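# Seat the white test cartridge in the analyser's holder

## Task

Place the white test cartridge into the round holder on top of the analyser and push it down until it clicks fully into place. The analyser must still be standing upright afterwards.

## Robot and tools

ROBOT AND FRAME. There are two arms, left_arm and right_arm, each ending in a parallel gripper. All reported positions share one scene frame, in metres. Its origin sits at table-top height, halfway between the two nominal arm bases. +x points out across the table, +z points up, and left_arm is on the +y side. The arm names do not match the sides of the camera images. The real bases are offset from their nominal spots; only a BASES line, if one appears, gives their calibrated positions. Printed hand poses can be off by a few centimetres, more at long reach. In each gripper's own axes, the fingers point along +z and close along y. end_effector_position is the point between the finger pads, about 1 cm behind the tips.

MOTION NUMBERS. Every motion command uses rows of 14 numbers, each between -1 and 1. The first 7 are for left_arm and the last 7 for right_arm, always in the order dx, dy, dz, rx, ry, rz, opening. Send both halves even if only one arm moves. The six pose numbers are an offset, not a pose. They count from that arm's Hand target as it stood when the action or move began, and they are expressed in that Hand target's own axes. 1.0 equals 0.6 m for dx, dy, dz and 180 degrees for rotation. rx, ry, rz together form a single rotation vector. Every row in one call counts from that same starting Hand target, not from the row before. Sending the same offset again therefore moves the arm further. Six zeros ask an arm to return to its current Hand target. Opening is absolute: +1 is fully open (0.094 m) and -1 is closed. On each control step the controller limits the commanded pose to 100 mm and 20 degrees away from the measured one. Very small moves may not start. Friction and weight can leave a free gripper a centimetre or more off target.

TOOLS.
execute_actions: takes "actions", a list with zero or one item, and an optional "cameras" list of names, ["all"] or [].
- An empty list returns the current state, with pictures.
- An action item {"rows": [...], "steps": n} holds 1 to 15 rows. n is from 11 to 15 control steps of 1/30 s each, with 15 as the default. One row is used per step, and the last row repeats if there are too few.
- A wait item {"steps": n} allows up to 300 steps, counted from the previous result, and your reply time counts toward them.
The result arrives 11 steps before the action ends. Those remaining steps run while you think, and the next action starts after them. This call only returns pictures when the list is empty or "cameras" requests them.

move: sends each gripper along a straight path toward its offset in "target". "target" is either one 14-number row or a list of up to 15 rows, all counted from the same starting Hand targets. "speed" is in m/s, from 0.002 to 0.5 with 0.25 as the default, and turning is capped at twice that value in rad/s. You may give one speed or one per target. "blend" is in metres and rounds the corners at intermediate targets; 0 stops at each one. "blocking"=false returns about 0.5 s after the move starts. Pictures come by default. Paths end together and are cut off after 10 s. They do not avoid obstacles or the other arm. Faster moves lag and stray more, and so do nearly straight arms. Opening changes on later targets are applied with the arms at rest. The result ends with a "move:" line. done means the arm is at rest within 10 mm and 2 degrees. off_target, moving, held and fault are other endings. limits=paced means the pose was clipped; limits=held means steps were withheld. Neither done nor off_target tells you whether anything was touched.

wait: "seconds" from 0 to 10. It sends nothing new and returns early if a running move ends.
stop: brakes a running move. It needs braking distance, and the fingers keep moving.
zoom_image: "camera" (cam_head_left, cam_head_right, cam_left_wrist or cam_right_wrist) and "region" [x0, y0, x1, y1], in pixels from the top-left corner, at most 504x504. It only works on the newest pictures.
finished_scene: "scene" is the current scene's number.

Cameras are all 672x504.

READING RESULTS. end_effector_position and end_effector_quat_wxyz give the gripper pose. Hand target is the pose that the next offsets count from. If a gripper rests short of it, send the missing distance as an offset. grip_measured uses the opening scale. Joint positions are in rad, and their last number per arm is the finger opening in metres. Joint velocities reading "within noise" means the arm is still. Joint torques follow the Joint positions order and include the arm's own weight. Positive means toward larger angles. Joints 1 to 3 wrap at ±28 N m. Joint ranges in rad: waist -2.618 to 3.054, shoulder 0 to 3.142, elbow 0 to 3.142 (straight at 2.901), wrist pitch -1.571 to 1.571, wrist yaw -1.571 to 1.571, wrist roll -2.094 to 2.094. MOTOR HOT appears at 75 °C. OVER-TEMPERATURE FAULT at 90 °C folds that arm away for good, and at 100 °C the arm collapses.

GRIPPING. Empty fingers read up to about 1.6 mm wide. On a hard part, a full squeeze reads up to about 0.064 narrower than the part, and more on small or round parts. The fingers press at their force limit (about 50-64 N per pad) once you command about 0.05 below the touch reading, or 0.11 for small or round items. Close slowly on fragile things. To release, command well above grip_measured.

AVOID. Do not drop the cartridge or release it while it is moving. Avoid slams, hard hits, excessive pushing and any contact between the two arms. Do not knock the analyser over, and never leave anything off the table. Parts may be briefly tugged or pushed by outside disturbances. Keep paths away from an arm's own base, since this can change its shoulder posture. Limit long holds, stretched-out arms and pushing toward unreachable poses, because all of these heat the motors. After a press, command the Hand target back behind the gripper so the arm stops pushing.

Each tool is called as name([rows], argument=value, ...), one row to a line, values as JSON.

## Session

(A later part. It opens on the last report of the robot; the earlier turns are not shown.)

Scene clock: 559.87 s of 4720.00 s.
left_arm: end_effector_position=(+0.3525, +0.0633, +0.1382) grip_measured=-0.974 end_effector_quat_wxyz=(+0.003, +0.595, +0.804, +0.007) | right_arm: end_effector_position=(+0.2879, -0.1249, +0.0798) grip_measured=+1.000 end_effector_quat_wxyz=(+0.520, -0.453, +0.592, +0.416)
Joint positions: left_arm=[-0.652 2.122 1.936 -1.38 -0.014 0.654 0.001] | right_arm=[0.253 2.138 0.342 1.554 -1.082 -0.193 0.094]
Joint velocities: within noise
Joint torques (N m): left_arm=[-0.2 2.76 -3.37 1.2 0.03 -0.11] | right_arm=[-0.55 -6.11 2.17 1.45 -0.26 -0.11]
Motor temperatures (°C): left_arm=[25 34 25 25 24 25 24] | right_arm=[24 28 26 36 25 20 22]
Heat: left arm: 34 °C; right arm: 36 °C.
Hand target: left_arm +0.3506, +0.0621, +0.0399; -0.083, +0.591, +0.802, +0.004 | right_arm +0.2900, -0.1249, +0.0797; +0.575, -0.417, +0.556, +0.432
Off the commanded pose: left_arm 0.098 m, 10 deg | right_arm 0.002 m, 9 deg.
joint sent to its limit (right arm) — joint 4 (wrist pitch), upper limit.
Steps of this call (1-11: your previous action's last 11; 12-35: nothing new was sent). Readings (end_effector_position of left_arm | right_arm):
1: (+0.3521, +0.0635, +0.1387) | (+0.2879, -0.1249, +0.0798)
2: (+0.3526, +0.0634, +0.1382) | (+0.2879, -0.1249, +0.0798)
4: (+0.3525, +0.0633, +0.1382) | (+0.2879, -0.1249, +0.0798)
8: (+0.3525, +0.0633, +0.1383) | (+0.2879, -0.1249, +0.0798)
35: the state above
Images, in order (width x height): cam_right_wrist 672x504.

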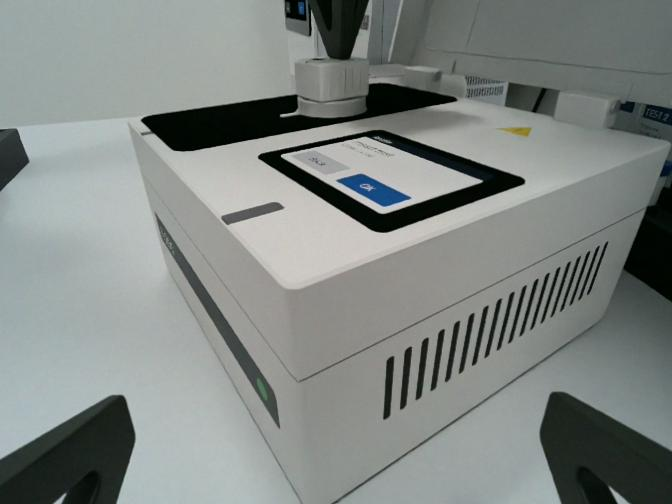

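move([
  [0.0318,-0.022,-0.2055,-0.0293,-0.0439,0,-0.98,0,0,0,0,0,0,1],
  [0.0318,-0.022,-0.2055,-0.0293,-0.0439,0,0.05,0,0,0,0,0,0,1],
], speed=[0.1,0.1], cameras=["cam_right_wrist"])

zoom_image(camera="cam_right_wrist", region=[288, 45, 373, 130])

Scene clock: 565.90 s of 4720.00 s.
left_arm: end_effector_position=(+0.3455, +0.0675, +0.1604) grip_measured=+0.048 end_effector_quat_wxyz=(-0.008, +0.595, +0.804, +0.005) | right_arm: end_effector_position=(+0.2879, -0.1249, +0.0798) grip_measured=+1.000 end_effector_quat_wxyz=(+0.520, -0.453, +0.592, +0.416)
Joint positions: left_arm=[-0.652 2.117 2.018 -1.486 -0.011 0.654 0.049] | right_arm=[0.253 2.138 0.342 1.554 -1.082 -0.193 0.094]
Joint velocities: within noise
Joint torques (N m): left_arm=[0.17 -10.15 8.1 0.11 0.11 -0.06] | right_arm=[-0.55 -6.02 2.19 1.45 -0.26 -0.12]
Motor temperatures (°C): left_arm=[25 33 25 25 24 25 24] | right_arm=[24 28 26 36 25 20 22]
Heat: left arm: 33 °C; right arm: 36 °C.
Hand target: left_arm +0.3486, +0.0634, +0.1654; +0.000, +0.593, +0.805, +0.000 | right_arm +0.2900, -0.1249, +0.0797; +0.575, -0.417, +0.556, +0.432
Off the commanded pose: left_arm 0.007 m, 1 deg | right_arm 0.002 m, 9 deg.
joint sent to its limit (right arm) — joint 4 (wrist pitch), upper limit.
Kept back: nothing.
move: off_target (right_arm)
Images, in order (width x height): cam_right_wrist 672x504.

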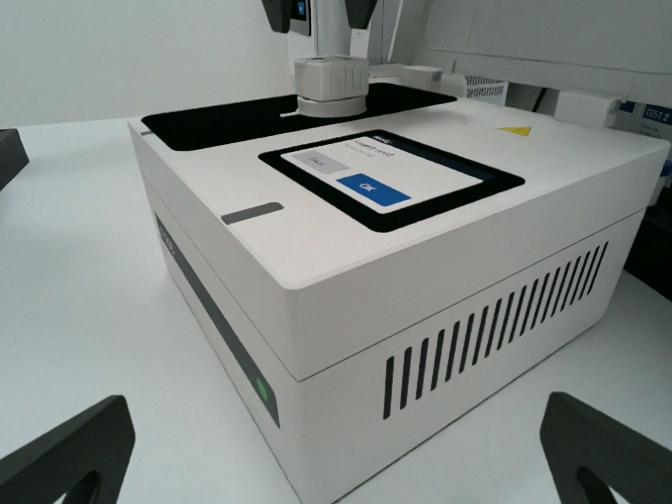

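Scaled by 5.929.

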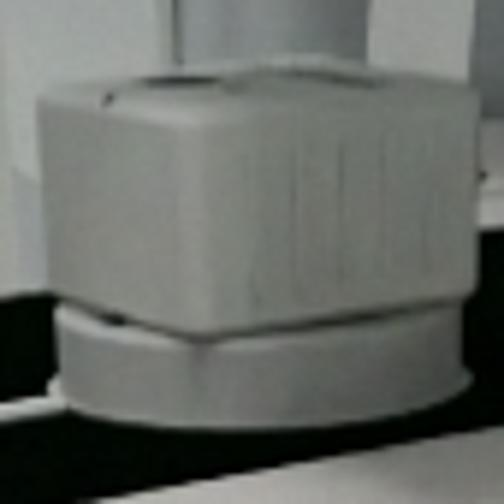

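move([
  [-0.001,0.0015,0.0617,0,0,0,0.05,0,0,0,0,0,0,1],
  [-0.001,0.0015,0.0617,0,0,0,-0.2,0,0,0,0,0,0,1],
  [-0.001,0.0015,0.0617,0,0,0,-0.3,0,0,0,0,0,0,1],
  [-0.001,0.0015,0.0617,0,0,0,-0.46,0,0,0,0,0,0,1],
], speed=[0.1,0.06,0.06,0.06], cameras=[])

move(target=[0,0,-0.0367,0,0,0,-0.46,0,0,0,0,0,0,1], speed=0.06, cameras=["cam_right_wrist"])

zoom_image(camera="cam_right_wrist", region=[288, 45, 373, 130])

Scene clock: 572.20 s of 4720.00 s.
left_arm: end_effector_position=(+0.3500, +0.0634, +0.1318) grip_measured=-0.276 end_effector_quat_wxyz=(+0.000, +0.595, +0.804, +0.003) | right_arm: end_effector_position=(+0.2879, -0.1249, +0.0798) grip_measured=+1.000 end_effector_quat_wxyz=(+0.520, -0.453, +0.592, +0.416)
Joint positions: left_arm=[-0.652 2.117 1.904 -1.358 -0.007 0.654 0.034] | right_arm=[0.253 2.138 0.342 1.554 -1.082 -0.193 0.094]
Joint velocities: within noise
Joint torques (N m): left_arm=[0.25 -11.02 4.41 0.36 0.07 -0.05] | right_arm=[-0.53 -6.02 2.19 1.45 -0.25 -0.1]
Motor temperatures (°C): left_arm=[25 33 25 25 24 25 24] | right_arm=[24 28 26 36 25 20 22]
Heat: left arm: 33 °C; right arm: 36 °C.
Hand target: left_arm +0.3496, +0.0631, +0.1284; +0.000, +0.593, +0.805, +0.000 | right_arm +0.2900, -0.1249, +0.0797; +0.575, -0.417, +0.556, +0.432
Off the commanded pose: left_arm 0.003 m, 0 deg | right_arm 0.002 m, 9 deg.
joint sent to its limit (right arm) — joint 4 (wrist pitch), upper limit.
Kept back: nothing.
move: off_target (right_arm)
No camera images: "cameras" was empty.

Scene clock: 572.90 s of 4720.00 s.
left_arm: end_effector_position=(+0.3490, +0.0641, +0.1337) grip_measured=-0.276 end_effector_quat_wxyz=(-0.006, +0.595, +0.804, +0.003) | right_arm: end_effector_position=(+0.2879, -0.1249, +0.0798) grip_measured=+1.000 end_effector_quat_wxyz=(+0.520, -0.453, +0.592, +0.416)
Joint positions: left_arm=[-0.652 2.125 1.923 -1.381 -0.007 0.654 0.034] | right_arm=[0.253 2.138 0.342 1.554 -1.082 -0.193 0.094]
Joint velocities: within noise
Joint torques (N m): left_arm=[0.25 -11.66 9.95 -0.27 0.07 -0.05] | right_arm=[-0.54 -6.09 2.18 1.44 -0.24 -0.11]
Motor temperatures (°C): left_arm=[25 33 25 25 24 25 24] | right_arm=[24 28 26 36 25 20 22]
Heat: left arm: 33 °C; right arm: 36 °C.
Hand target: left_arm +0.3496, +0.0631, +0.1504; +0.000, +0.593, +0.805, +0.000 | right_arm +0.2900, -0.1249, +0.0797; +0.575, -0.417, +0.556, +0.432
Off the commanded pose: left_arm 0.017 m, 1 deg | right_arm 0.002 m, 9 deg.
joint sent to its limit (right arm) — joint 4 (wrist pitch), upper limit.
Kept back: nothing.
move: off_target (left_arm, right_arm)
Images, in order (width x height): cam_right_wrist 672x504.

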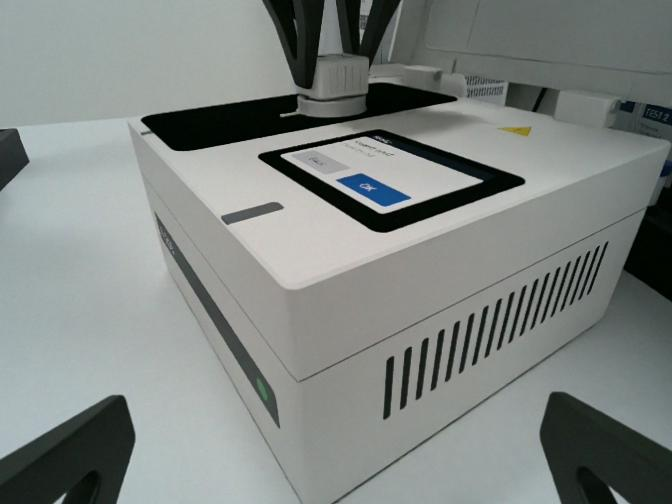

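Scaled by 5.929.

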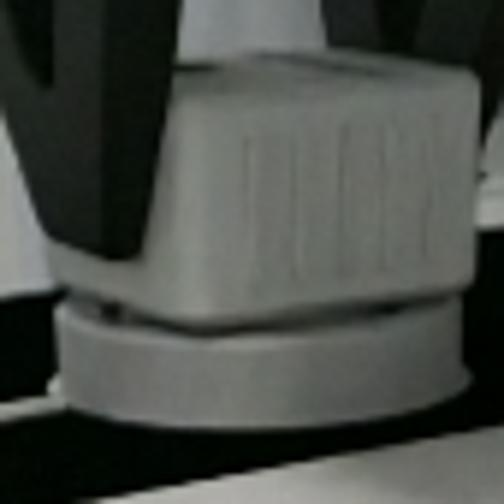

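move(target=[0,0,-0.005,0,0,0,-0.46,0,0,0,0,0,0,1], speed=0.03, cameras=[])

move(target=[0,0,-0.005,0,0,0,-0.46,0,0,0,0,0,0,1], speed=0.03, cameras=[])

Scene clock: 575.37 s of 4720.00 s.
left_arm: end_effector_position=(+0.3494, +0.0638, +0.1435) grip_measured=-0.276 end_effector_quat_wxyz=(-0.004, +0.595, +0.804, +0.003) | right_arm: end_effector_position=(+0.2878, -0.1249, +0.0798) grip_measured=+1.000 end_effector_quat_wxyz=(+0.520, -0.453, +0.592, +0.416)
Joint positions: left_arm=[-0.652 2.126 1.964 -1.417 -0.007 0.654 0.034] | right_arm=[0.253 2.138 0.342 1.554 -1.083 -0.193 0.094]
Joint velocities: within noise
Joint torques (N m): left_arm=[0.25 -11.32 8.21 -0.06 0.07 -0.05] | right_arm=[-0.51 -6.04 2.24 1.44 -0.26 -0.11]
Motor temperatures (°C): left_arm=[25 34 26 25 24 25 24] | right_arm=[24 28 26 36 25 20 22]
Heat: left arm: 34 °C; right arm: 36 °C.
Hand target: left_arm +0.3496, +0.0631, +0.1534; +0.000, +0.593, +0.805, +0.000 | right_arm +0.2899, -0.1249, +0.0797; +0.575, -0.417, +0.556, +0.432
Off the commanded pose: left_arm 0.010 m, 1 deg | right_arm 0.002 m, 9 deg.
joint sent to its limit (right arm) — joint 4 (wrist pitch), upper limit.
Kept back: nothing.
move: off_target (right_arm)
No camera images: "cameras" was empty.

Scene clock: 576.07 s of 4720.00 s.
left_arm: end_effector_position=(+0.3493, +0.0639, +0.1471) grip_measured=-0.276 end_effector_quat_wxyz=(-0.004, +0.595, +0.804, +0.003) | right_arm: end_effector_position=(+0.2878, -0.1249, +0.0798) grip_measured=+1.000 end_effector_quat_wxyz=(+0.520, -0.453, +0.592, +0.416)
Joint positions: left_arm=[-0.652 2.126 1.978 -1.43 -0.007 0.654 0.034] | right_arm=[0.253 2.138 0.342 1.554 -1.083 -0.193 0.094]
Joint velocities: within noise
Joint torques (N m): left_arm=[0.25 -11.17 8.24 -0.06 0.07 -0.05] | right_arm=[-0.51 -6.08 2.24 1.43 -0.27 -0.1]
Motor temperatures (°C): left_arm=[25 34 26 25 24 25 24] | right_arm=[24 28 26 36 25 20 22]
Heat: left arm: 34 °C; right arm: 36 °C.
Hand target: left_arm +0.3496, +0.0631, +0.1564; +0.000, +0.593, +0.805, +0.000 | right_arm +0.2899, -0.1249, +0.0797; +0.575, -0.417, +0.556, +0.432
Off the commanded pose: left_arm 0.009 m, 1 deg | right_arm 0.002 m, 9 deg.
joint sent to its limit (right arm) — joint 4 (wrist pitch), upper limit.
Kept back: nothing.
move: off_target (right_arm)
No camera images: "cameras" was empty.

move(target=[0,0,0.04,0,0,0,-0.46,0,0,0,0,0,0,1], speed=0.05, cameras=["cam_right_wrist"])

zoom_image(camera="cam_right_wrist", region=[288, 45, 373, 130])

Scene clock: 577.80 s of 4720.00 s.
left_arm: end_effector_position=(+0.3500, +0.0634, +0.1338) grip_measured=-0.276 end_effector_quat_wxyz=(-0.004, +0.595, +0.804, +0.003) | right_arm: end_effector_position=(+0.2878, -0.1249, +0.0798) grip_measured=+1.000 end_effector_quat_wxyz=(+0.520, -0.453, +0.592, +0.416)
Joint positions: left_arm=[-0.652 2.126 1.925 -1.378 -0.007 0.654 0.034] | right_arm=[0.253 2.138 0.342 1.554 -1.083 -0.193 0.094]
Joint velocities: within noise
Joint torques (N m): left_arm=[0.25 -11.74 4.08 0.38 0.07 -0.05] | right_arm=[-0.54 -6.02 2.18 1.44 -0.25 -0.11]
Motor temperatures (°C): left_arm=[25 35 26 25 24 25 24] | right_arm=[24 28 26 36 25 20 22]
Heat: left arm: 35 °C; right arm: 36 °C.
Hand target: left_arm +0.3496, +0.0631, +0.1324; +0.000, +0.593, +0.805, +0.000 | right_arm +0.2899, -0.1249, +0.0797; +0.575, -0.417, +0.556, +0.432
Off the commanded pose: left_arm 0.002 m, 1 deg | right_arm 0.002 m, 9 deg.
joint sent to its limit (right arm) — joint 4 (wrist pitch), upper limit.
Kept back: nothing.
move: off_target (right_arm)
Images, in order (width x height): cam_right_wrist 672x504.

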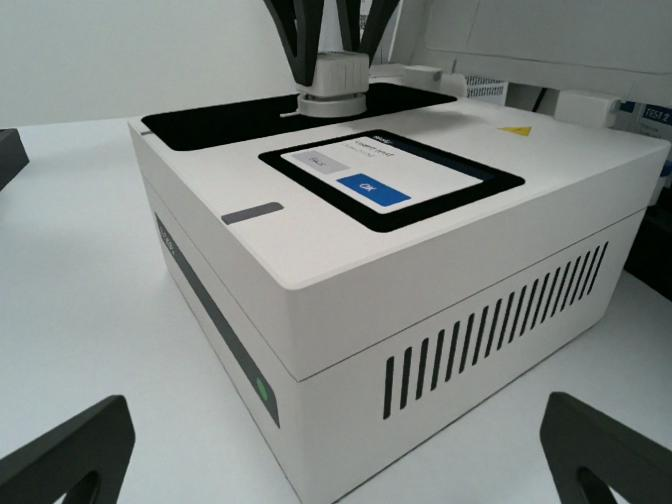

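Scaled by 5.929.

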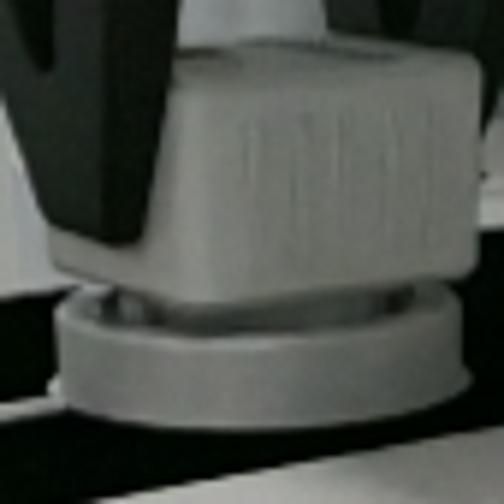

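move(target=[0,0,0.0083,0,0,0,-0.46,0,0,0,0,0,0,1], speed=0.03, cameras=["cam_right_wrist"])

zoom_image(camera="cam_right_wrist", region=[288, 45, 373, 130])

Scene clock: 581.00 s of 4720.00 s.
left_arm: end_effector_position=(+0.3499, +0.0635, +0.1311) grip_measured=-0.276 end_effector_quat_wxyz=(-0.004, +0.595, +0.804, +0.003) | right_arm: end_effector_position=(+0.2878, -0.1249, +0.0798) grip_measured=+1.000 end_effector_quat_wxyz=(+0.520, -0.453, +0.592, +0.416)
Joint positions: left_arm=[-0.652 2.126 1.914 -1.368 -0.007 0.654 0.034] | right_arm=[0.253 2.138 0.342 1.554 -1.083 -0.193 0.094]
Joint velocities: within noise
Joint torques (N m): left_arm=[0.25 -11.77 3.38 0.48 0.07 -0.05] | right_arm=[-0.53 -6.06 2.22 1.45 -0.25 -0.11]
Motor temperatures (°C): left_arm=[25 35 25 25 24 25 24] | right_arm=[24 28 26 36 25 20 22]
Heat: left arm: 35 °C; right arm: 36 °C.
Hand target: left_arm +0.3496, +0.0631, +0.1274; +0.000, +0.593, +0.805, +0.000 | right_arm +0.2899, -0.1249, +0.0797; +0.575, -0.417, +0.556, +0.432
Off the commanded pose: left_arm 0.004 m, 1 deg | right_arm 0.002 m, 9 deg.
joint sent to its limit (right arm) — joint 4 (wrist pitch), upper limit.
Kept back: nothing.
move: off_target (right_arm)
Images, in order (width x height): cam_right_wrist 672x504.

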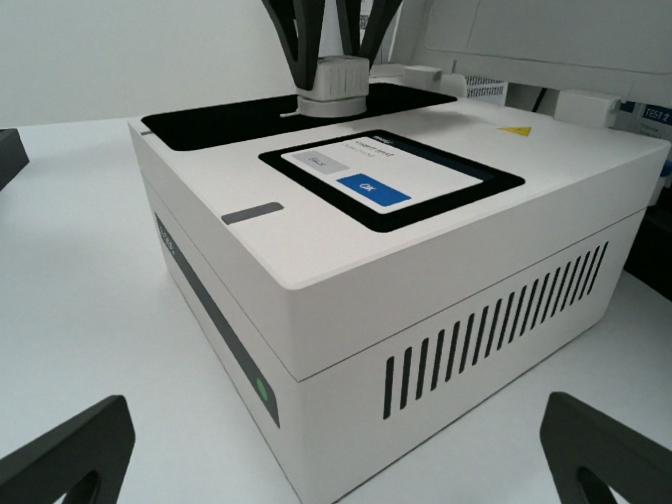

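Scaled by 5.929.

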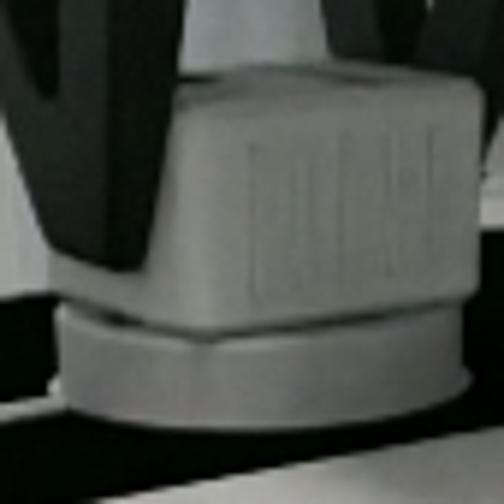

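move(target=[0,0,-0.0383,0,0,0,-0.46,0,0,0,0,0,0,1], speed=0.06, cameras=[])

Scene clock: 582.33 s of 4720.00 s.
left_arm: end_effector_position=(+0.3491, +0.0641, +0.1336) grip_measured=-0.276 end_effector_quat_wxyz=(-0.006, +0.595, +0.804, +0.003) | right_arm: end_effector_position=(+0.2878, -0.1249, +0.0798) grip_measured=+1.000 end_effector_quat_wxyz=(+0.520, -0.453, +0.592, +0.416)
Joint positions: left_arm=[-0.652 2.126 1.924 -1.381 -0.007 0.654 0.034] | right_arm=[0.253 2.138 0.342 1.554 -1.083 -0.193 0.094]
Joint velocities: within noise
Joint torques (N m): left_arm=[0.27 -11.7 9.89 -0.26 0.07 -0.05] | right_arm=[-0.54 -6.09 2.21 1.45 -0.27 -0.11]
Motor temperatures (°C): left_arm=[25 36 25 25 24 25 24] | right_arm=[24 28 26 36 25 20 22]
Heat: left arm: 36 °C; right arm: 36 °C.
Hand target: left_arm +0.3496, +0.0631, +0.1504; +0.000, +0.593, +0.805, +0.000 | right_arm +0.2899, -0.1249, +0.0797; +0.575, -0.417, +0.556, +0.432
Off the commanded pose: left_arm 0.017 m, 1 deg | right_arm 0.002 m, 9 deg.
joint sent to its limit (right arm) — joint 4 (wrist pitch), upper limit.
Kept back: nothing.
move: off_target (left_arm, right_arm)
No camera images: "cameras" was empty.

move(target=[0,0,-0.0067,0,0,0,-0.46,0,0,0,0,0,0,1], speed=0.03, cameras=[])

move(target=[0,0,0.0375,0,0,0,-0.46,0,0,0,0,0,0,1], speed=0.05, cameras=[])

move(target=[0,0,-0.0308,0,0,0,-0.46,0,0,0,0,0,0,1], speed=0.05, cameras=[])

Scene clock: 588.33 s of 4720.00 s.
left_arm: end_effector_position=(+0.3494, +0.0638, +0.1446) grip_measured=-0.276 end_effector_quat_wxyz=(-0.004, +0.595, +0.804, +0.003) | right_arm: end_effector_position=(+0.2878, -0.1249, +0.0798) grip_measured=+1.000 end_effector_quat_wxyz=(+0.520, -0.453, +0.592, +0.416)
Joint positions: left_arm=[-0.652 2.126 1.969 -1.421 -0.007 0.654 0.034] | right_arm=[0.253 2.138 0.342 1.554 -1.083 -0.193 0.094]
Joint velocities: within noise
Joint torques (N m): left_arm=[0.25 -11.28 8.21 -0.06 0.07 -0.05] | right_arm=[-0.51 -6.06 2.17 1.45 -0.25 -0.11]
Motor temperatures (°C): left_arm=[25 37 26 24 24 25 25] | right_arm=[24 28 26 36 25 20 22]
Heat: left arm: 37 °C; right arm: 36 °C.
Hand target: left_arm +0.3496, +0.0631, +0.1544; +0.000, +0.593, +0.805, +0.000 | right_arm +0.2899, -0.1249, +0.0797; +0.575, -0.417, +0.556, +0.432
Off the commanded pose: left_arm 0.010 m, 1 deg | right_arm 0.002 m, 9 deg.
joint sent to its limit (right arm) — joint 4 (wrist pitch), upper limit.
Kept back: nothing.
move: off_target (right_arm)
No camera images: "cameras" was empty.

Scene clock: 589.07 s of 4720.00 s.
left_arm: end_effector_position=(+0.3500, +0.0634, +0.1332) grip_measured=-0.276 end_effector_quat_wxyz=(-0.004, +0.595, +0.804, +0.003) | right_arm: end_effector_position=(+0.2878, -0.1249, +0.0798) grip_measured=+1.000 end_effector_quat_wxyz=(+0.520, -0.453, +0.592, +0.416)
Joint positions: left_arm=[-0.652 2.126 1.923 -1.376 -0.007 0.654 0.034] | right_arm=[0.253 2.138 0.342 1.554 -1.083 -0.193 0.094]
Joint velocities: within noise
Joint torques (N m): left_arm=[0.25 -11.77 4.08 0.38 0.07 -0.05] | right_arm=[-0.54 -6.08 2.17 1.44 -0.25 -0.11]
Motor temperatures (°C): left_arm=[25 37 26 24 24 25 25] | right_arm=[24 28 26 36 25 20 22]
Heat: left arm: 37 °C; right arm: 36 °C.
Hand target: left_arm +0.3496, +0.0631, +0.1319; +0.000, +0.593, +0.805, +0.000 | right_arm +0.2899, -0.1249, +0.0797; +0.575, -0.417, +0.556, +0.432
Off the commanded pose: left_arm 0.001 m, 1 deg | right_arm 0.002 m, 9 deg.
joint sent to its limit (right arm) — joint 4 (wrist pitch), upper limit.
Kept back: nothing.
move: off_target (right_arm)
No camera images: "cameras" was empty.

Scene clock: 589.83 s of 4720.00 s.
left_arm: end_effector_position=(+0.3495, +0.0638, +0.1396) grip_measured=-0.276 end_effector_quat_wxyz=(-0.005, +0.595, +0.804, +0.003) | right_arm: end_effector_position=(+0.2878, -0.1249, +0.0798) grip_measured=+1.000 end_effector_quat_wxyz=(+0.520, -0.453, +0.592, +0.416)
Joint positions: left_arm=[-0.652 2.126 1.949 -1.403 -0.007 0.654 0.034] | right_arm=[0.253 2.138 0.342 1.554 -1.083 -0.193 0.094]
Joint velocities: within noise
Joint torques (N m): left_arm=[0.25 -11.48 8.21 -0.08 0.07 -0.05] | right_arm=[-0.5 -6.06 2.19 1.44 -0.26 -0.11]
Motor temperatures (°C): left_arm=[25 37 26 24 24 25 25] | right_arm=[24 28 26 36 25 20 22]
Heat: left arm: 37 °C; right arm: 36 °C.
Hand target: left_arm +0.3496, +0.0631, +0.1503; +0.000, +0.593, +0.805, +0.000 | right_arm +0.2899, -0.1249, +0.0797; +0.575, -0.418, +0.555, +0.432
Off the commanded pose: left_arm 0.011 m, 1 deg | right_arm 0.002 m, 9 deg.
joint sent to its limit (right arm) — joint 4 (wrist pitch), upper limit.
Kept back: nothing.
move: off_target (left_arm, right_arm)
No camera images: "cameras" was empty.

move([
  [0,0,0.0588,0,0,0,-0.46,0,0,0,0,0,0,1],
  [0,0,0.0588,0,0,0,-0.22,0,0,0,0,0,0,1],
  [0,0,0.0588,0,0,0,0.05,0,0,0,0,0,0,1],
  [0,0,-0.033,0.0617,0.0924,0,0.05,0,0,0,0,0,0,1],
  [0,0,-0.033,0.0617,0.0924,0,-0.98,0,0,0,0,0,0,1],
], speed=[0.06,0.06,0.06,0.12,0.1], cameras=[])

Scene clock: 601.57 s of 4720.00 s.
left_arm: end_effector_position=(+0.3488, +0.0681, +0.1483) grip_measured=-0.974 end_effector_quat_wxyz=(-0.043, +0.596, +0.801, +0.017) | right_arm: end_effector_position=(+0.2878, -0.1249, +0.0798) grip_measured=+1.000 end_effector_quat_wxyz=(+0.520, -0.453, +0.592, +0.416)
Joint positions: left_arm=[-0.657 2.207 2.108 -1.556 -0.035 0.652 0.001] | right_arm=[0.253 2.138 0.342 1.554 -1.083 -0.193 0.094]
Joint velocities: within noise
Joint torques (N m): left_arm=[-0.27 -14.86 7.56 0.01 0.09 -0.07] | right_arm=[-0.51 -6.04 2.17 1.43 -0.25 -0.1]
Motor temperatures (°C): left_arm=[25 37 26 24 24 25 24] | right_arm=[24 28 26 37 25 20 22]
Heat: left arm: 37 °C; right arm: 37 °C.
Hand target: left_arm +0.3496, +0.0631, +0.1701; -0.174, +0.585, +0.793, +0.008 | right_arm +0.2899, -0.1249, +0.0797; +0.575, -0.418, +0.555, +0.432
Off the commanded pose: left_arm 0.022 m, 15 deg | right_arm 0.002 m, 9 deg.
joint sent to its limit (left arm) — joint 4 (wrist pitch), lower limit.
joint sent to its limit (right arm) — joint 4 (wrist pitch), upper limit.
Kept back: nothing.
move: off_target (left_arm, right_arm); target 2's new opening was sent with left_arm's hand 0.015 m and 1 deg from that target; target 3's new opening was sent with left_arm's hand 0.011 m and 1 deg from that target; target 5's new opening was sent with left_arm's hand 0.024 m and 15 deg from that target
No camera images: "cameras" was empty.

execute_actions([
  {"rows": [[-0.066,0.0433,0.2037,0,0,0,-0.98,0,0,0,0,0,0,1]], "steps": 15},
], cameras=[])

wait(seconds=1.0, cameras=["cam_right_wrist"])

zoom_image(camera="cam_right_wrist", region=[288, 45, 373, 130])

Scene clock: 604.00 s of 4720.00 s.
left_arm: end_effector_position=(+0.3551, +0.0635, +0.1389) grip_measured=-0.974 end_effector_quat_wxyz=(-0.059, +0.595, +0.801, +0.017) | right_arm: end_effector_position=(+0.2878, -0.1249, +0.0798) grip_measured=+1.000 end_effector_quat_wxyz=(+0.520, -0.453, +0.592, +0.416)
Joint positions: left_arm=[-0.657 2.285 2.197 -1.6 -0.035 0.65 0.001] | right_arm=[0.253 2.138 0.342 1.554 -1.083 -0.193 0.094]
Joint velocities: left_arm=[-0.002 0.208 0.374 -0.125 -0.037 0.022 0.001] | right_arm=[within noise]
Joint torques (N m): left_arm=[-0.2 4.52 -0.12 0.37 0.08 -0.15] | right_arm=[-0.58 -6.02 2.17 1.44 -0.27 -0.1]
Motor temperatures (°C): left_arm=[25 37 26 24 24 25 24] | right_arm=[24 28 26 37 25 20 22]
Heat: left arm: 37 °C; right arm: 37 °C.
Hand target: left_arm +0.3513, +0.0610, +0.0392; -0.174, +0.584, +0.793, +0.008 | right_arm +0.2899, -0.1249, +0.0797; +0.575, -0.418, +0.555, +0.432
joint sent to its limit (left arm) — joint 4 (wrist pitch), lower limit.
joint sent to its limit (right arm) — joint 4 (wrist pitch), upper limit.
Steps of this call (1-69: nothing new was sent; 70-73: this action's first 4). Readings (end_effector_position of left_arm | right_arm):
70: (+0.3481, +0.0682, +0.1408) | (+0.2878, -0.1249, +0.0798)
71: (+0.3485, +0.0683, +0.1385) | (+0.2878, -0.1249, +0.0798)
73: the state above
No camera images: "cameras" was empty.

Scene clock: 605.37 s of 4720.00 s.
left_arm: end_effector_position=(+0.3582, +0.0613, +0.1399) grip_measured=-0.974 end_effector_quat_wxyz=(-0.053, +0.595, +0.802, +0.017) | right_arm: end_effector_position=(+0.2878, -0.1249, +0.0798) grip_measured=+1.000 end_effector_quat_wxyz=(+0.520, -0.453, +0.592, +0.416)
Joint positions: left_arm=[-0.657 2.293 2.216 -1.6 -0.035 0.65 0.001] | right_arm=[0.253 2.138 0.342 1.554 -1.083 -0.193 0.094]
Joint velocities: within noise
Joint torques (N m): left_arm=[-0.18 4.78 0.43 0.4 0.15 -0.16] | right_arm=[-0.54 -6.04 2.18 1.45 -0.27 -0.11]
Motor temperatures (°C): left_arm=[25 37 26 24 24 25 24] | right_arm=[24 28 26 37 25 20 22]
Heat: left arm: 37 °C; right arm: 37 °C.
Hand target: left_arm +0.3514, +0.0610, +0.0401; -0.174, +0.584, +0.793, +0.008 | right_arm +0.2899, -0.1249, +0.0797; +0.575, -0.418, +0.555, +0.432
Off the commanded pose: left_arm 0.101 m, 14 deg; position clipped | right_arm 0.002 m, 9 deg.
joint read past its limit (left arm) — joint 4 (wrist pitch), lower limit.
joint sent to its limit (left arm) — joint 4 (wrist pitch), lower limit.
joint sent to its limit (right arm) — joint 4 (wrist pitch), upper limit.
Steps of this call (1-11: your previous action's last 11; 12-41: nothing new was sent). Readings (end_effector_position of left_arm | right_arm):
1: (+0.3565, +0.0625, +0.1389) | (+0.2878, -0.1249, +0.0798)
2: (+0.3574, +0.0619, +0.1390) | (+0.2878, -0.1249, +0.0798)
4: (+0.3581, +0.0614, +0.1398) | (+0.2878, -0.1249, +0.0798)
8: (+0.3582, +0.0613, +0.1399) | (+0.2878, -0.1249, +0.0798)
41: the state above
Images, in order (width x height): cam_right_wrist 672x504.

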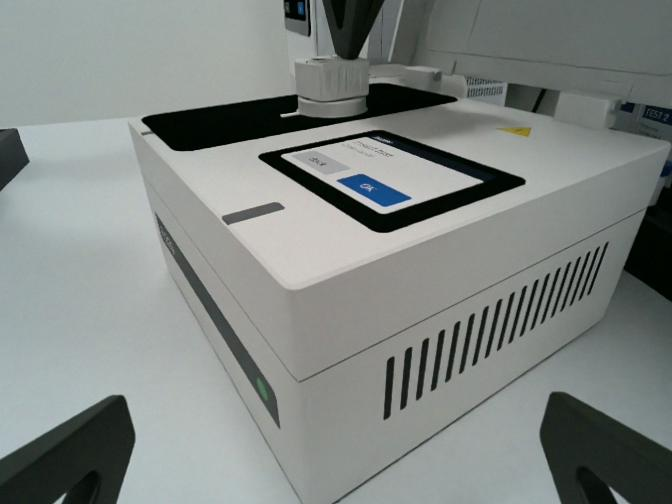

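Scaled by 5.929.

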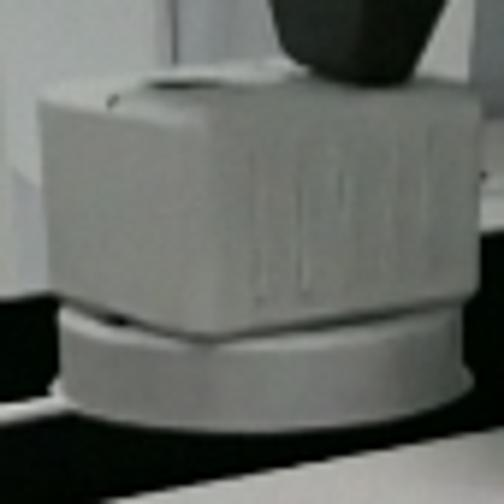

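zoom_image(camera="cam_right_wrist", region=[255, 128, 415, 230])

Scaled by 3.150.

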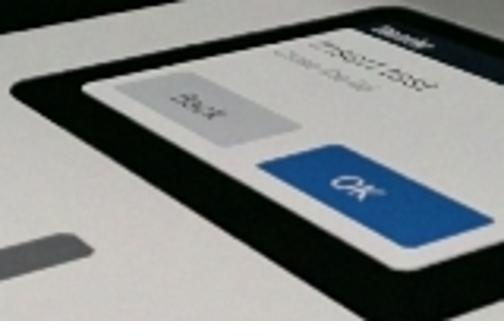

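move(target=[0.0708,-0.0551,-0.2068,0,0,0,-0.98,0,0,0,0,0,0,1], speed=0.12, cameras=[])

Scene clock: 617.87 s of 4720.00 s.
left_arm: end_effector_position=(+0.3503, +0.0645, +0.1637) grip_measured=-0.974 end_effector_quat_wxyz=(-0.020, +0.595, +0.803, +0.016) | right_arm: end_effector_position=(+0.2878, -0.1249, +0.0798) grip_measured=+1.000 end_effector_quat_wxyz=(+0.520, -0.453, +0.592, +0.416)
Joint positions: left_arm=[-0.66 2.178 2.126 -1.558 -0.032 0.645 0.001] | right_arm=[0.253 2.138 0.342 1.554 -1.083 -0.193 0.094]
Joint velocities: within noise
Joint torques (N m): left_arm=[-0.73 -14.5 4.44 0.08 0.1 -0.1] | right_arm=[-0.54 -6.11 2.21 1.44 -0.26 -0.11]
Motor temperatures (°C): left_arm=[25 34 25 24 24 25 24] | right_arm=[24 28 25 37 25 20 22]
Heat: left arm: 34 °C; right arm: 37 °C.
Hand target: left_arm +0.3429, +0.0631, +0.1751; -0.174, +0.584, +0.793, +0.008 | right_arm +0.2899, -0.1249, +0.0797; +0.575, -0.418, +0.555, +0.432
Off the commanded pose: left_arm 0.014 m, 18 deg | right_arm 0.002 m, 9 deg.
joint sent to its limit (left arm) — joint 4 (wrist pitch), lower limit.
joint sent to its limit (right arm) — joint 4 (wrist pitch), upper limit.
Kept back: nothing.
move: off_target (left_arm, right_arm)
No camera images: "cameras" was empty.

execute_actions([
  {"rows": [[-0.0517,0.0373,0.2115,-0.0185,-0.0277,0,-0.98,0,0,0,0,0,0,1]], "steps": 15},
], cameras=[])

wait(seconds=0.8, cameras=["cam_right_wrist"])

zoom_image(camera="cam_right_wrist", region=[288, 45, 373, 130])

Scene clock: 619.17 s of 4720.00 s.
left_arm: end_effector_position=(+0.3458, +0.0672, +0.1383) grip_measured=-0.974 end_effector_quat_wxyz=(-0.035, +0.595, +0.803, +0.014) | right_arm: end_effector_position=(+0.2878, -0.1249, +0.0798) grip_measured=+1.000 end_effector_quat_wxyz=(+0.520, -0.453, +0.592, +0.416)
Joint positions: left_arm=[-0.66 2.173 2.015 -1.482 -0.029 0.645 0.001] | right_arm=[0.253 2.138 0.342 1.554 -1.083 -0.193 0.094]
Joint velocities: left_arm=[0.017 -0.12 -0.794 0.696 -0.007 -0.051 0] | right_arm=[within noise]
Joint torques (N m): left_arm=[0.09 1.61 -1.42 0.06 0.11 -0.1] | right_arm=[-0.51 -6.06 2.19 1.45 -0.27 -0.11]
Motor temperatures (°C): left_arm=[25 34 25 24 24 25 24] | right_arm=[24 28 25 37 25 20 22]
Heat: left arm: 34 °C; right arm: 37 °C.
Hand target: left_arm +0.3379, +0.0689, +0.0428; -0.122, +0.589, +0.799, +0.005 | right_arm +0.2899, -0.1249, +0.0797; +0.575, -0.418, +0.555, +0.432
joint sent to its limit (right arm) — joint 4 (wrist pitch), upper limit.
Steps of this call (1-35: nothing new was sent; 36-39: this action's first 4). Readings (end_effector_position of left_arm | right_arm):
36: (+0.3482, +0.0657, +0.1548) | (+0.2878, -0.1249, +0.0798)
37: (+0.3465, +0.0665, +0.1449) | (+0.2878, -0.1249, +0.0798)
39: the state above
No camera images: "cameras" was empty.

Scene clock: 620.33 s of 4720.00 s.
left_arm: end_effector_position=(+0.3470, +0.0665, +0.1383) grip_measured=-0.974 end_effector_quat_wxyz=(-0.024, +0.595, +0.803, +0.015) | right_arm: end_effector_position=(+0.2878, -0.1249, +0.0798) grip_measured=+1.000 end_effector_quat_wxyz=(+0.520, -0.453, +0.592, +0.416)
Joint positions: left_arm=[-0.66 2.154 1.986 -1.451 -0.03 0.645 0.001] | right_arm=[0.253 2.138 0.342 1.554 -1.083 -0.193 0.094]
Joint velocities: within noise
Joint torques (N m): left_arm=[0.03 2.32 -3.63 0.85 0.18 -0.11] | right_arm=[-0.55 -6.05 2.19 1.45 -0.25 -0.1]
Motor temperatures (°C): left_arm=[25 34 25 24 24 25 24] | right_arm=[24 28 25 37 25 20 22]
Heat: left arm: 34 °C; right arm: 37 °C.
Hand target: left_arm +0.3378, +0.0690, +0.0427; -0.122, +0.589, +0.799, +0.005 | right_arm +0.2899, -0.1249, +0.0797; +0.575, -0.418, +0.555, +0.432
Off the commanded pose: left_arm 0.096 m, 11 deg | right_arm 0.002 m, 9 deg.
joint sent to its limit (right arm) — joint 4 (wrist pitch), upper limit.
Steps of this call (1-11: your previous action's last 11; 12-35: nothing new was sent). Readings (end_effector_position of left_arm | right_arm):
1: (+0.3472, +0.0664, +0.1390) | (+0.2878, -0.1249, +0.0798)
2: (+0.3472, +0.0669, +0.1386) | (+0.2878, -0.1249, +0.0798)
4: (+0.3471, +0.0665, +0.1384) | (+0.2878, -0.1249, +0.0798)
8: (+0.3471, +0.0665, +0.1384) | (+0.2878, -0.1249, +0.0798)
35: the state above
Images, in order (width x height): cam_right_wrist 672x504.

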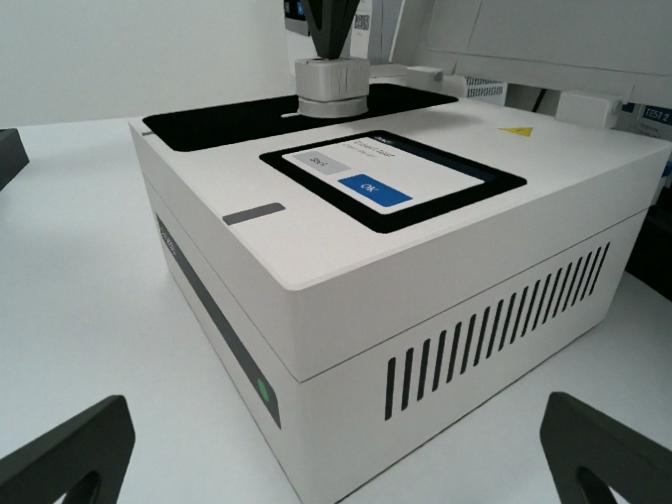

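Scaled by 5.929.

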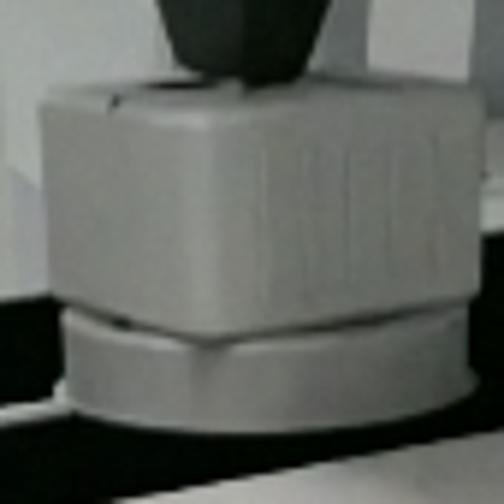

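move(target=[0.0409,-0.0295,-0.2221,-0.0432,-0.0647,0,-0.98,0,0,0,0,0,0,1], speed=0.08, cameras=["cam_left_wrist"])

Scene clock: 624.53 s of 4720.00 s.
left_arm: end_effector_position=(+0.3370, +0.0696, +0.1609) grip_measured=-0.974 end_effector_quat_wxyz=(-0.025, +0.595, +0.804, +0.005) | right_arm: end_effector_position=(+0.2878, -0.1249, +0.0798) grip_measured=+1.000 end_effector_quat_wxyz=(+0.520, -0.453, +0.592, +0.416)
Joint positions: left_arm=[-0.66 2.119 2.022 -1.522 -0.011 0.645 0.001] | right_arm=[0.253 2.138 0.342 1.554 -1.083 -0.193 0.094]
Joint velocities: within noise
Joint torques (N m): left_arm=[0.28 -13.3 8.1 0.04 0.12 -0.04] | right_arm=[-0.53 -6.05 2.18 1.43 -0.26 -0.1]
Motor temperatures (°C): left_arm=[25 34 25 24 24 25 24] | right_arm=[24 28 25 37 25 20 22]
Heat: left arm: 34 °C; right arm: 37 °C.
Hand target: left_arm +0.3396, +0.0663, +0.1795; +0.000, +0.593, +0.805, +0.000 | right_arm +0.2899, -0.1249, +0.0797; +0.575, -0.418, +0.555, +0.432
Off the commanded pose: left_arm 0.019 m, 3 deg | right_arm 0.002 m, 9 deg.
joint sent to its limit (right arm) — joint 4 (wrist pitch), upper limit.
Kept back: nothing.
move: off_target (left_arm, right_arm)
Images, in order (width x height): cam_left_wrist 672x504.

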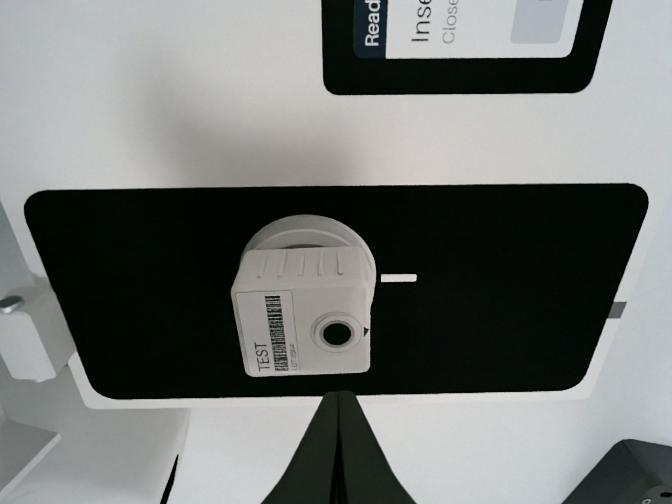

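zoom_image(camera="cam_left_wrist", region=[225, 205, 425, 385])

Scaled by 2.520.

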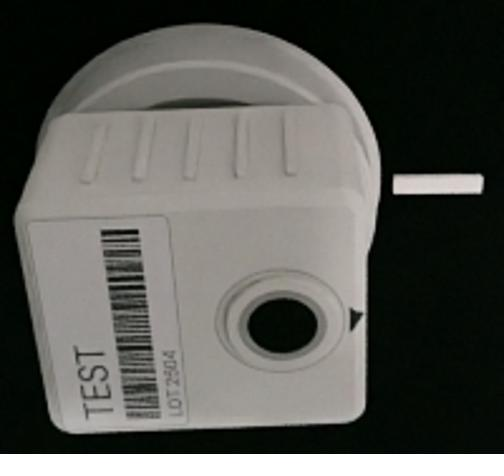

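move([
  [0,0,-0.05,0,0,0,-0.98,0,0,0,0,0,0,1],
  [0.1,0,-0.05,0,0,0,-0.98,0,0,0,0,0,0,1],
], speed=0.12, cameras=["cam_right_wrist"])

zoom_image(camera="cam_right_wrist", region=[288, 45, 373, 130])

Scene clock: 632.23 s of 4720.00 s.
left_arm: end_effector_position=(+0.3274, +0.1214, +0.2009) grip_measured=-0.974 end_effector_quat_wxyz=(-0.006, +0.589, +0.808, +0.003) | right_arm: end_effector_position=(+0.2878, -0.1249, +0.0798) grip_measured=+1.000 end_effector_quat_wxyz=(+0.520, -0.453, +0.592, +0.416)
Joint positions: left_arm=[-0.557 1.942 1.923 -1.564 -0.008 0.735 0.001] | right_arm=[0.253 2.138 0.342 1.554 -1.083 -0.193 0.094]
Joint velocities: within noise
Joint torques (N m): left_arm=[0.18 -12.48 4.16 0.18 0.08 0.07] | right_arm=[-0.54 -6.04 2.17 1.45 -0.28 -0.09]
Motor temperatures (°C): left_arm=[25 36 25 24 24 25 23] | right_arm=[24 28 25 37 25 20 22]
Heat: left arm: 36 °C; right arm: 37 °C.
Hand target: left_arm +0.3217, +0.1236, +0.2094; +0.000, +0.593, +0.805, +0.000 | right_arm +0.2899, -0.1249, +0.0797; +0.575, -0.418, +0.555, +0.432
Off the commanded pose: left_arm 0.010 m, 1 deg | right_arm 0.002 m, 9 deg.
joint sent to its limit (left arm) — joint 4 (wrist pitch), lower limit.
joint sent to its limit (right arm) — joint 4 (wrist pitch), upper limit.
Kept back: nothing.
move: off_target (right_arm)
Images, in order (width x height): cam_right_wrist 672x504.

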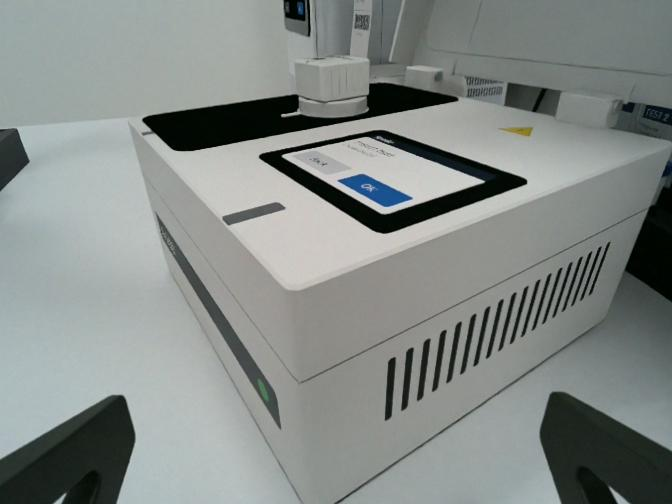

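Scaled by 5.929.

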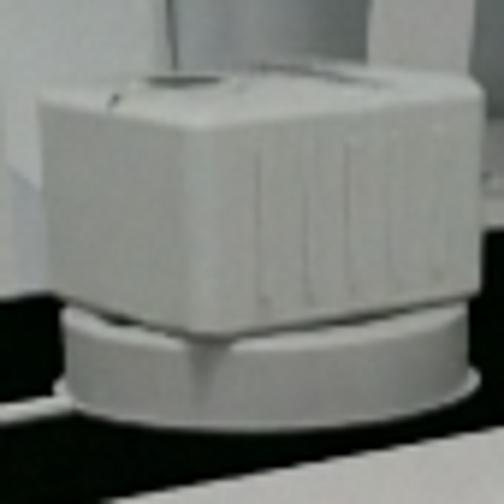

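move([
  [-0.1105,0.0005,0.074,0,0,0,-0.98,0,0,0,0,0,0,1],
  [-0.1105,0.0005,0.274,0.0293,0.0439,0,-0.98,0,0,0,0,0,0,1],
  [-0.1105,0.0005,0.064,0,0,0,-0.98,0,0,0,0,0,0,1],
  [-0.1105,0.0271,0.074,0,0,0,-0.98,0,0,0,0,0,0,1],
  [-0.1105,0.0271,0.274,0.0293,0.0439,0,-0.98,0,0,0,0,0,0,1],
  [-0.1105,0.0271,0.064,0,0,0,-0.98,0,0,0,0,0,0,1],
], speed=[0.15,0.25,0.25,0.15,0.25,0.25], cameras=["cam_right_wrist"])

zoom_image(camera="cam_right_wrist", region=[288, 45, 373, 130])

Scene clock: 639.50 s of 4720.00 s.
left_arm: end_effector_position=(+0.3542, +0.0681, +0.1643) grip_measured=-0.974 end_effector_quat_wxyz=(-0.009, +0.591, +0.807, +0.005) | right_arm: end_effector_position=(+0.2878, -0.1249, +0.0798) grip_measured=+1.000 end_effector_quat_wxyz=(+0.520, -0.453, +0.592, +0.416)
Joint positions: left_arm=[-0.638 2.158 2.097 -1.528 -0.01 0.658 0.001] | right_arm=[0.253 2.138 0.342 1.554 -1.083 -0.193 0.094]
Joint velocities: within noise
Joint torques (N m): left_arm=[0.27 -10.88 8.01 0.09 0.11 0.08] | right_arm=[-0.55 -6.06 2.21 1.45 -0.26 -0.11]
Motor temperatures (°C): left_arm=[25 36 25 24 24 25 23] | right_arm=[24 28 25 37 25 20 22]
Heat: left arm: 36 °C; right arm: 37 °C.
Hand target: left_arm +0.3569, +0.0650, +0.1711; +0.000, +0.593, +0.805, +0.000 | right_arm +0.2899, -0.1249, +0.0797; +0.575, -0.418, +0.555, +0.432
Off the commanded pose: left_arm 0.008 m, 1 deg | right_arm 0.002 m, 9 deg.
joint sent to its limit (right arm) — joint 4 (wrist pitch), upper limit.
Kept back: nothing.
move: off_target (right_arm)
Images, in order (width x height): cam_right_wrist 672x504.

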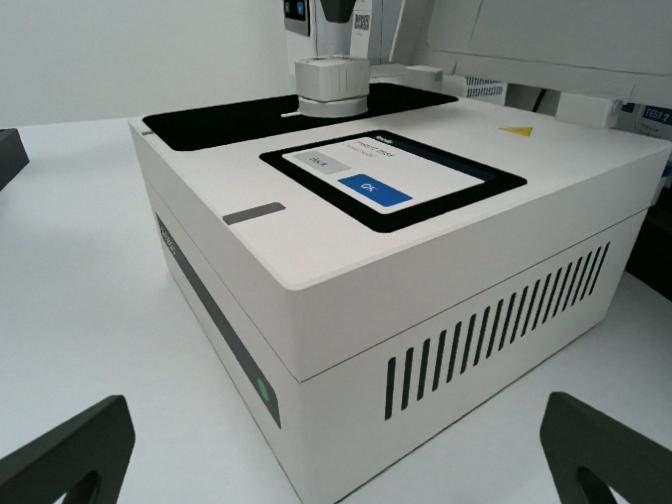

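Scaled by 5.929.

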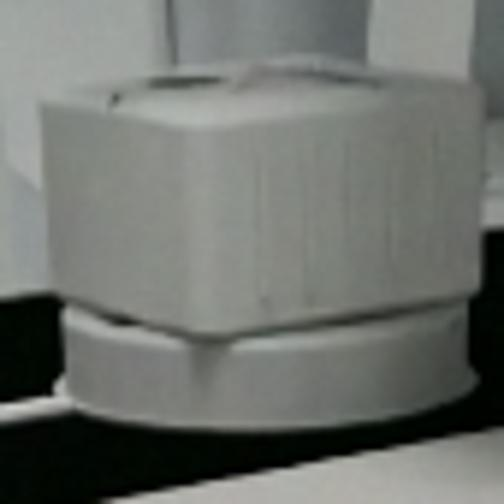

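finished_scene(scene=2)

The scene is finished: the task was done.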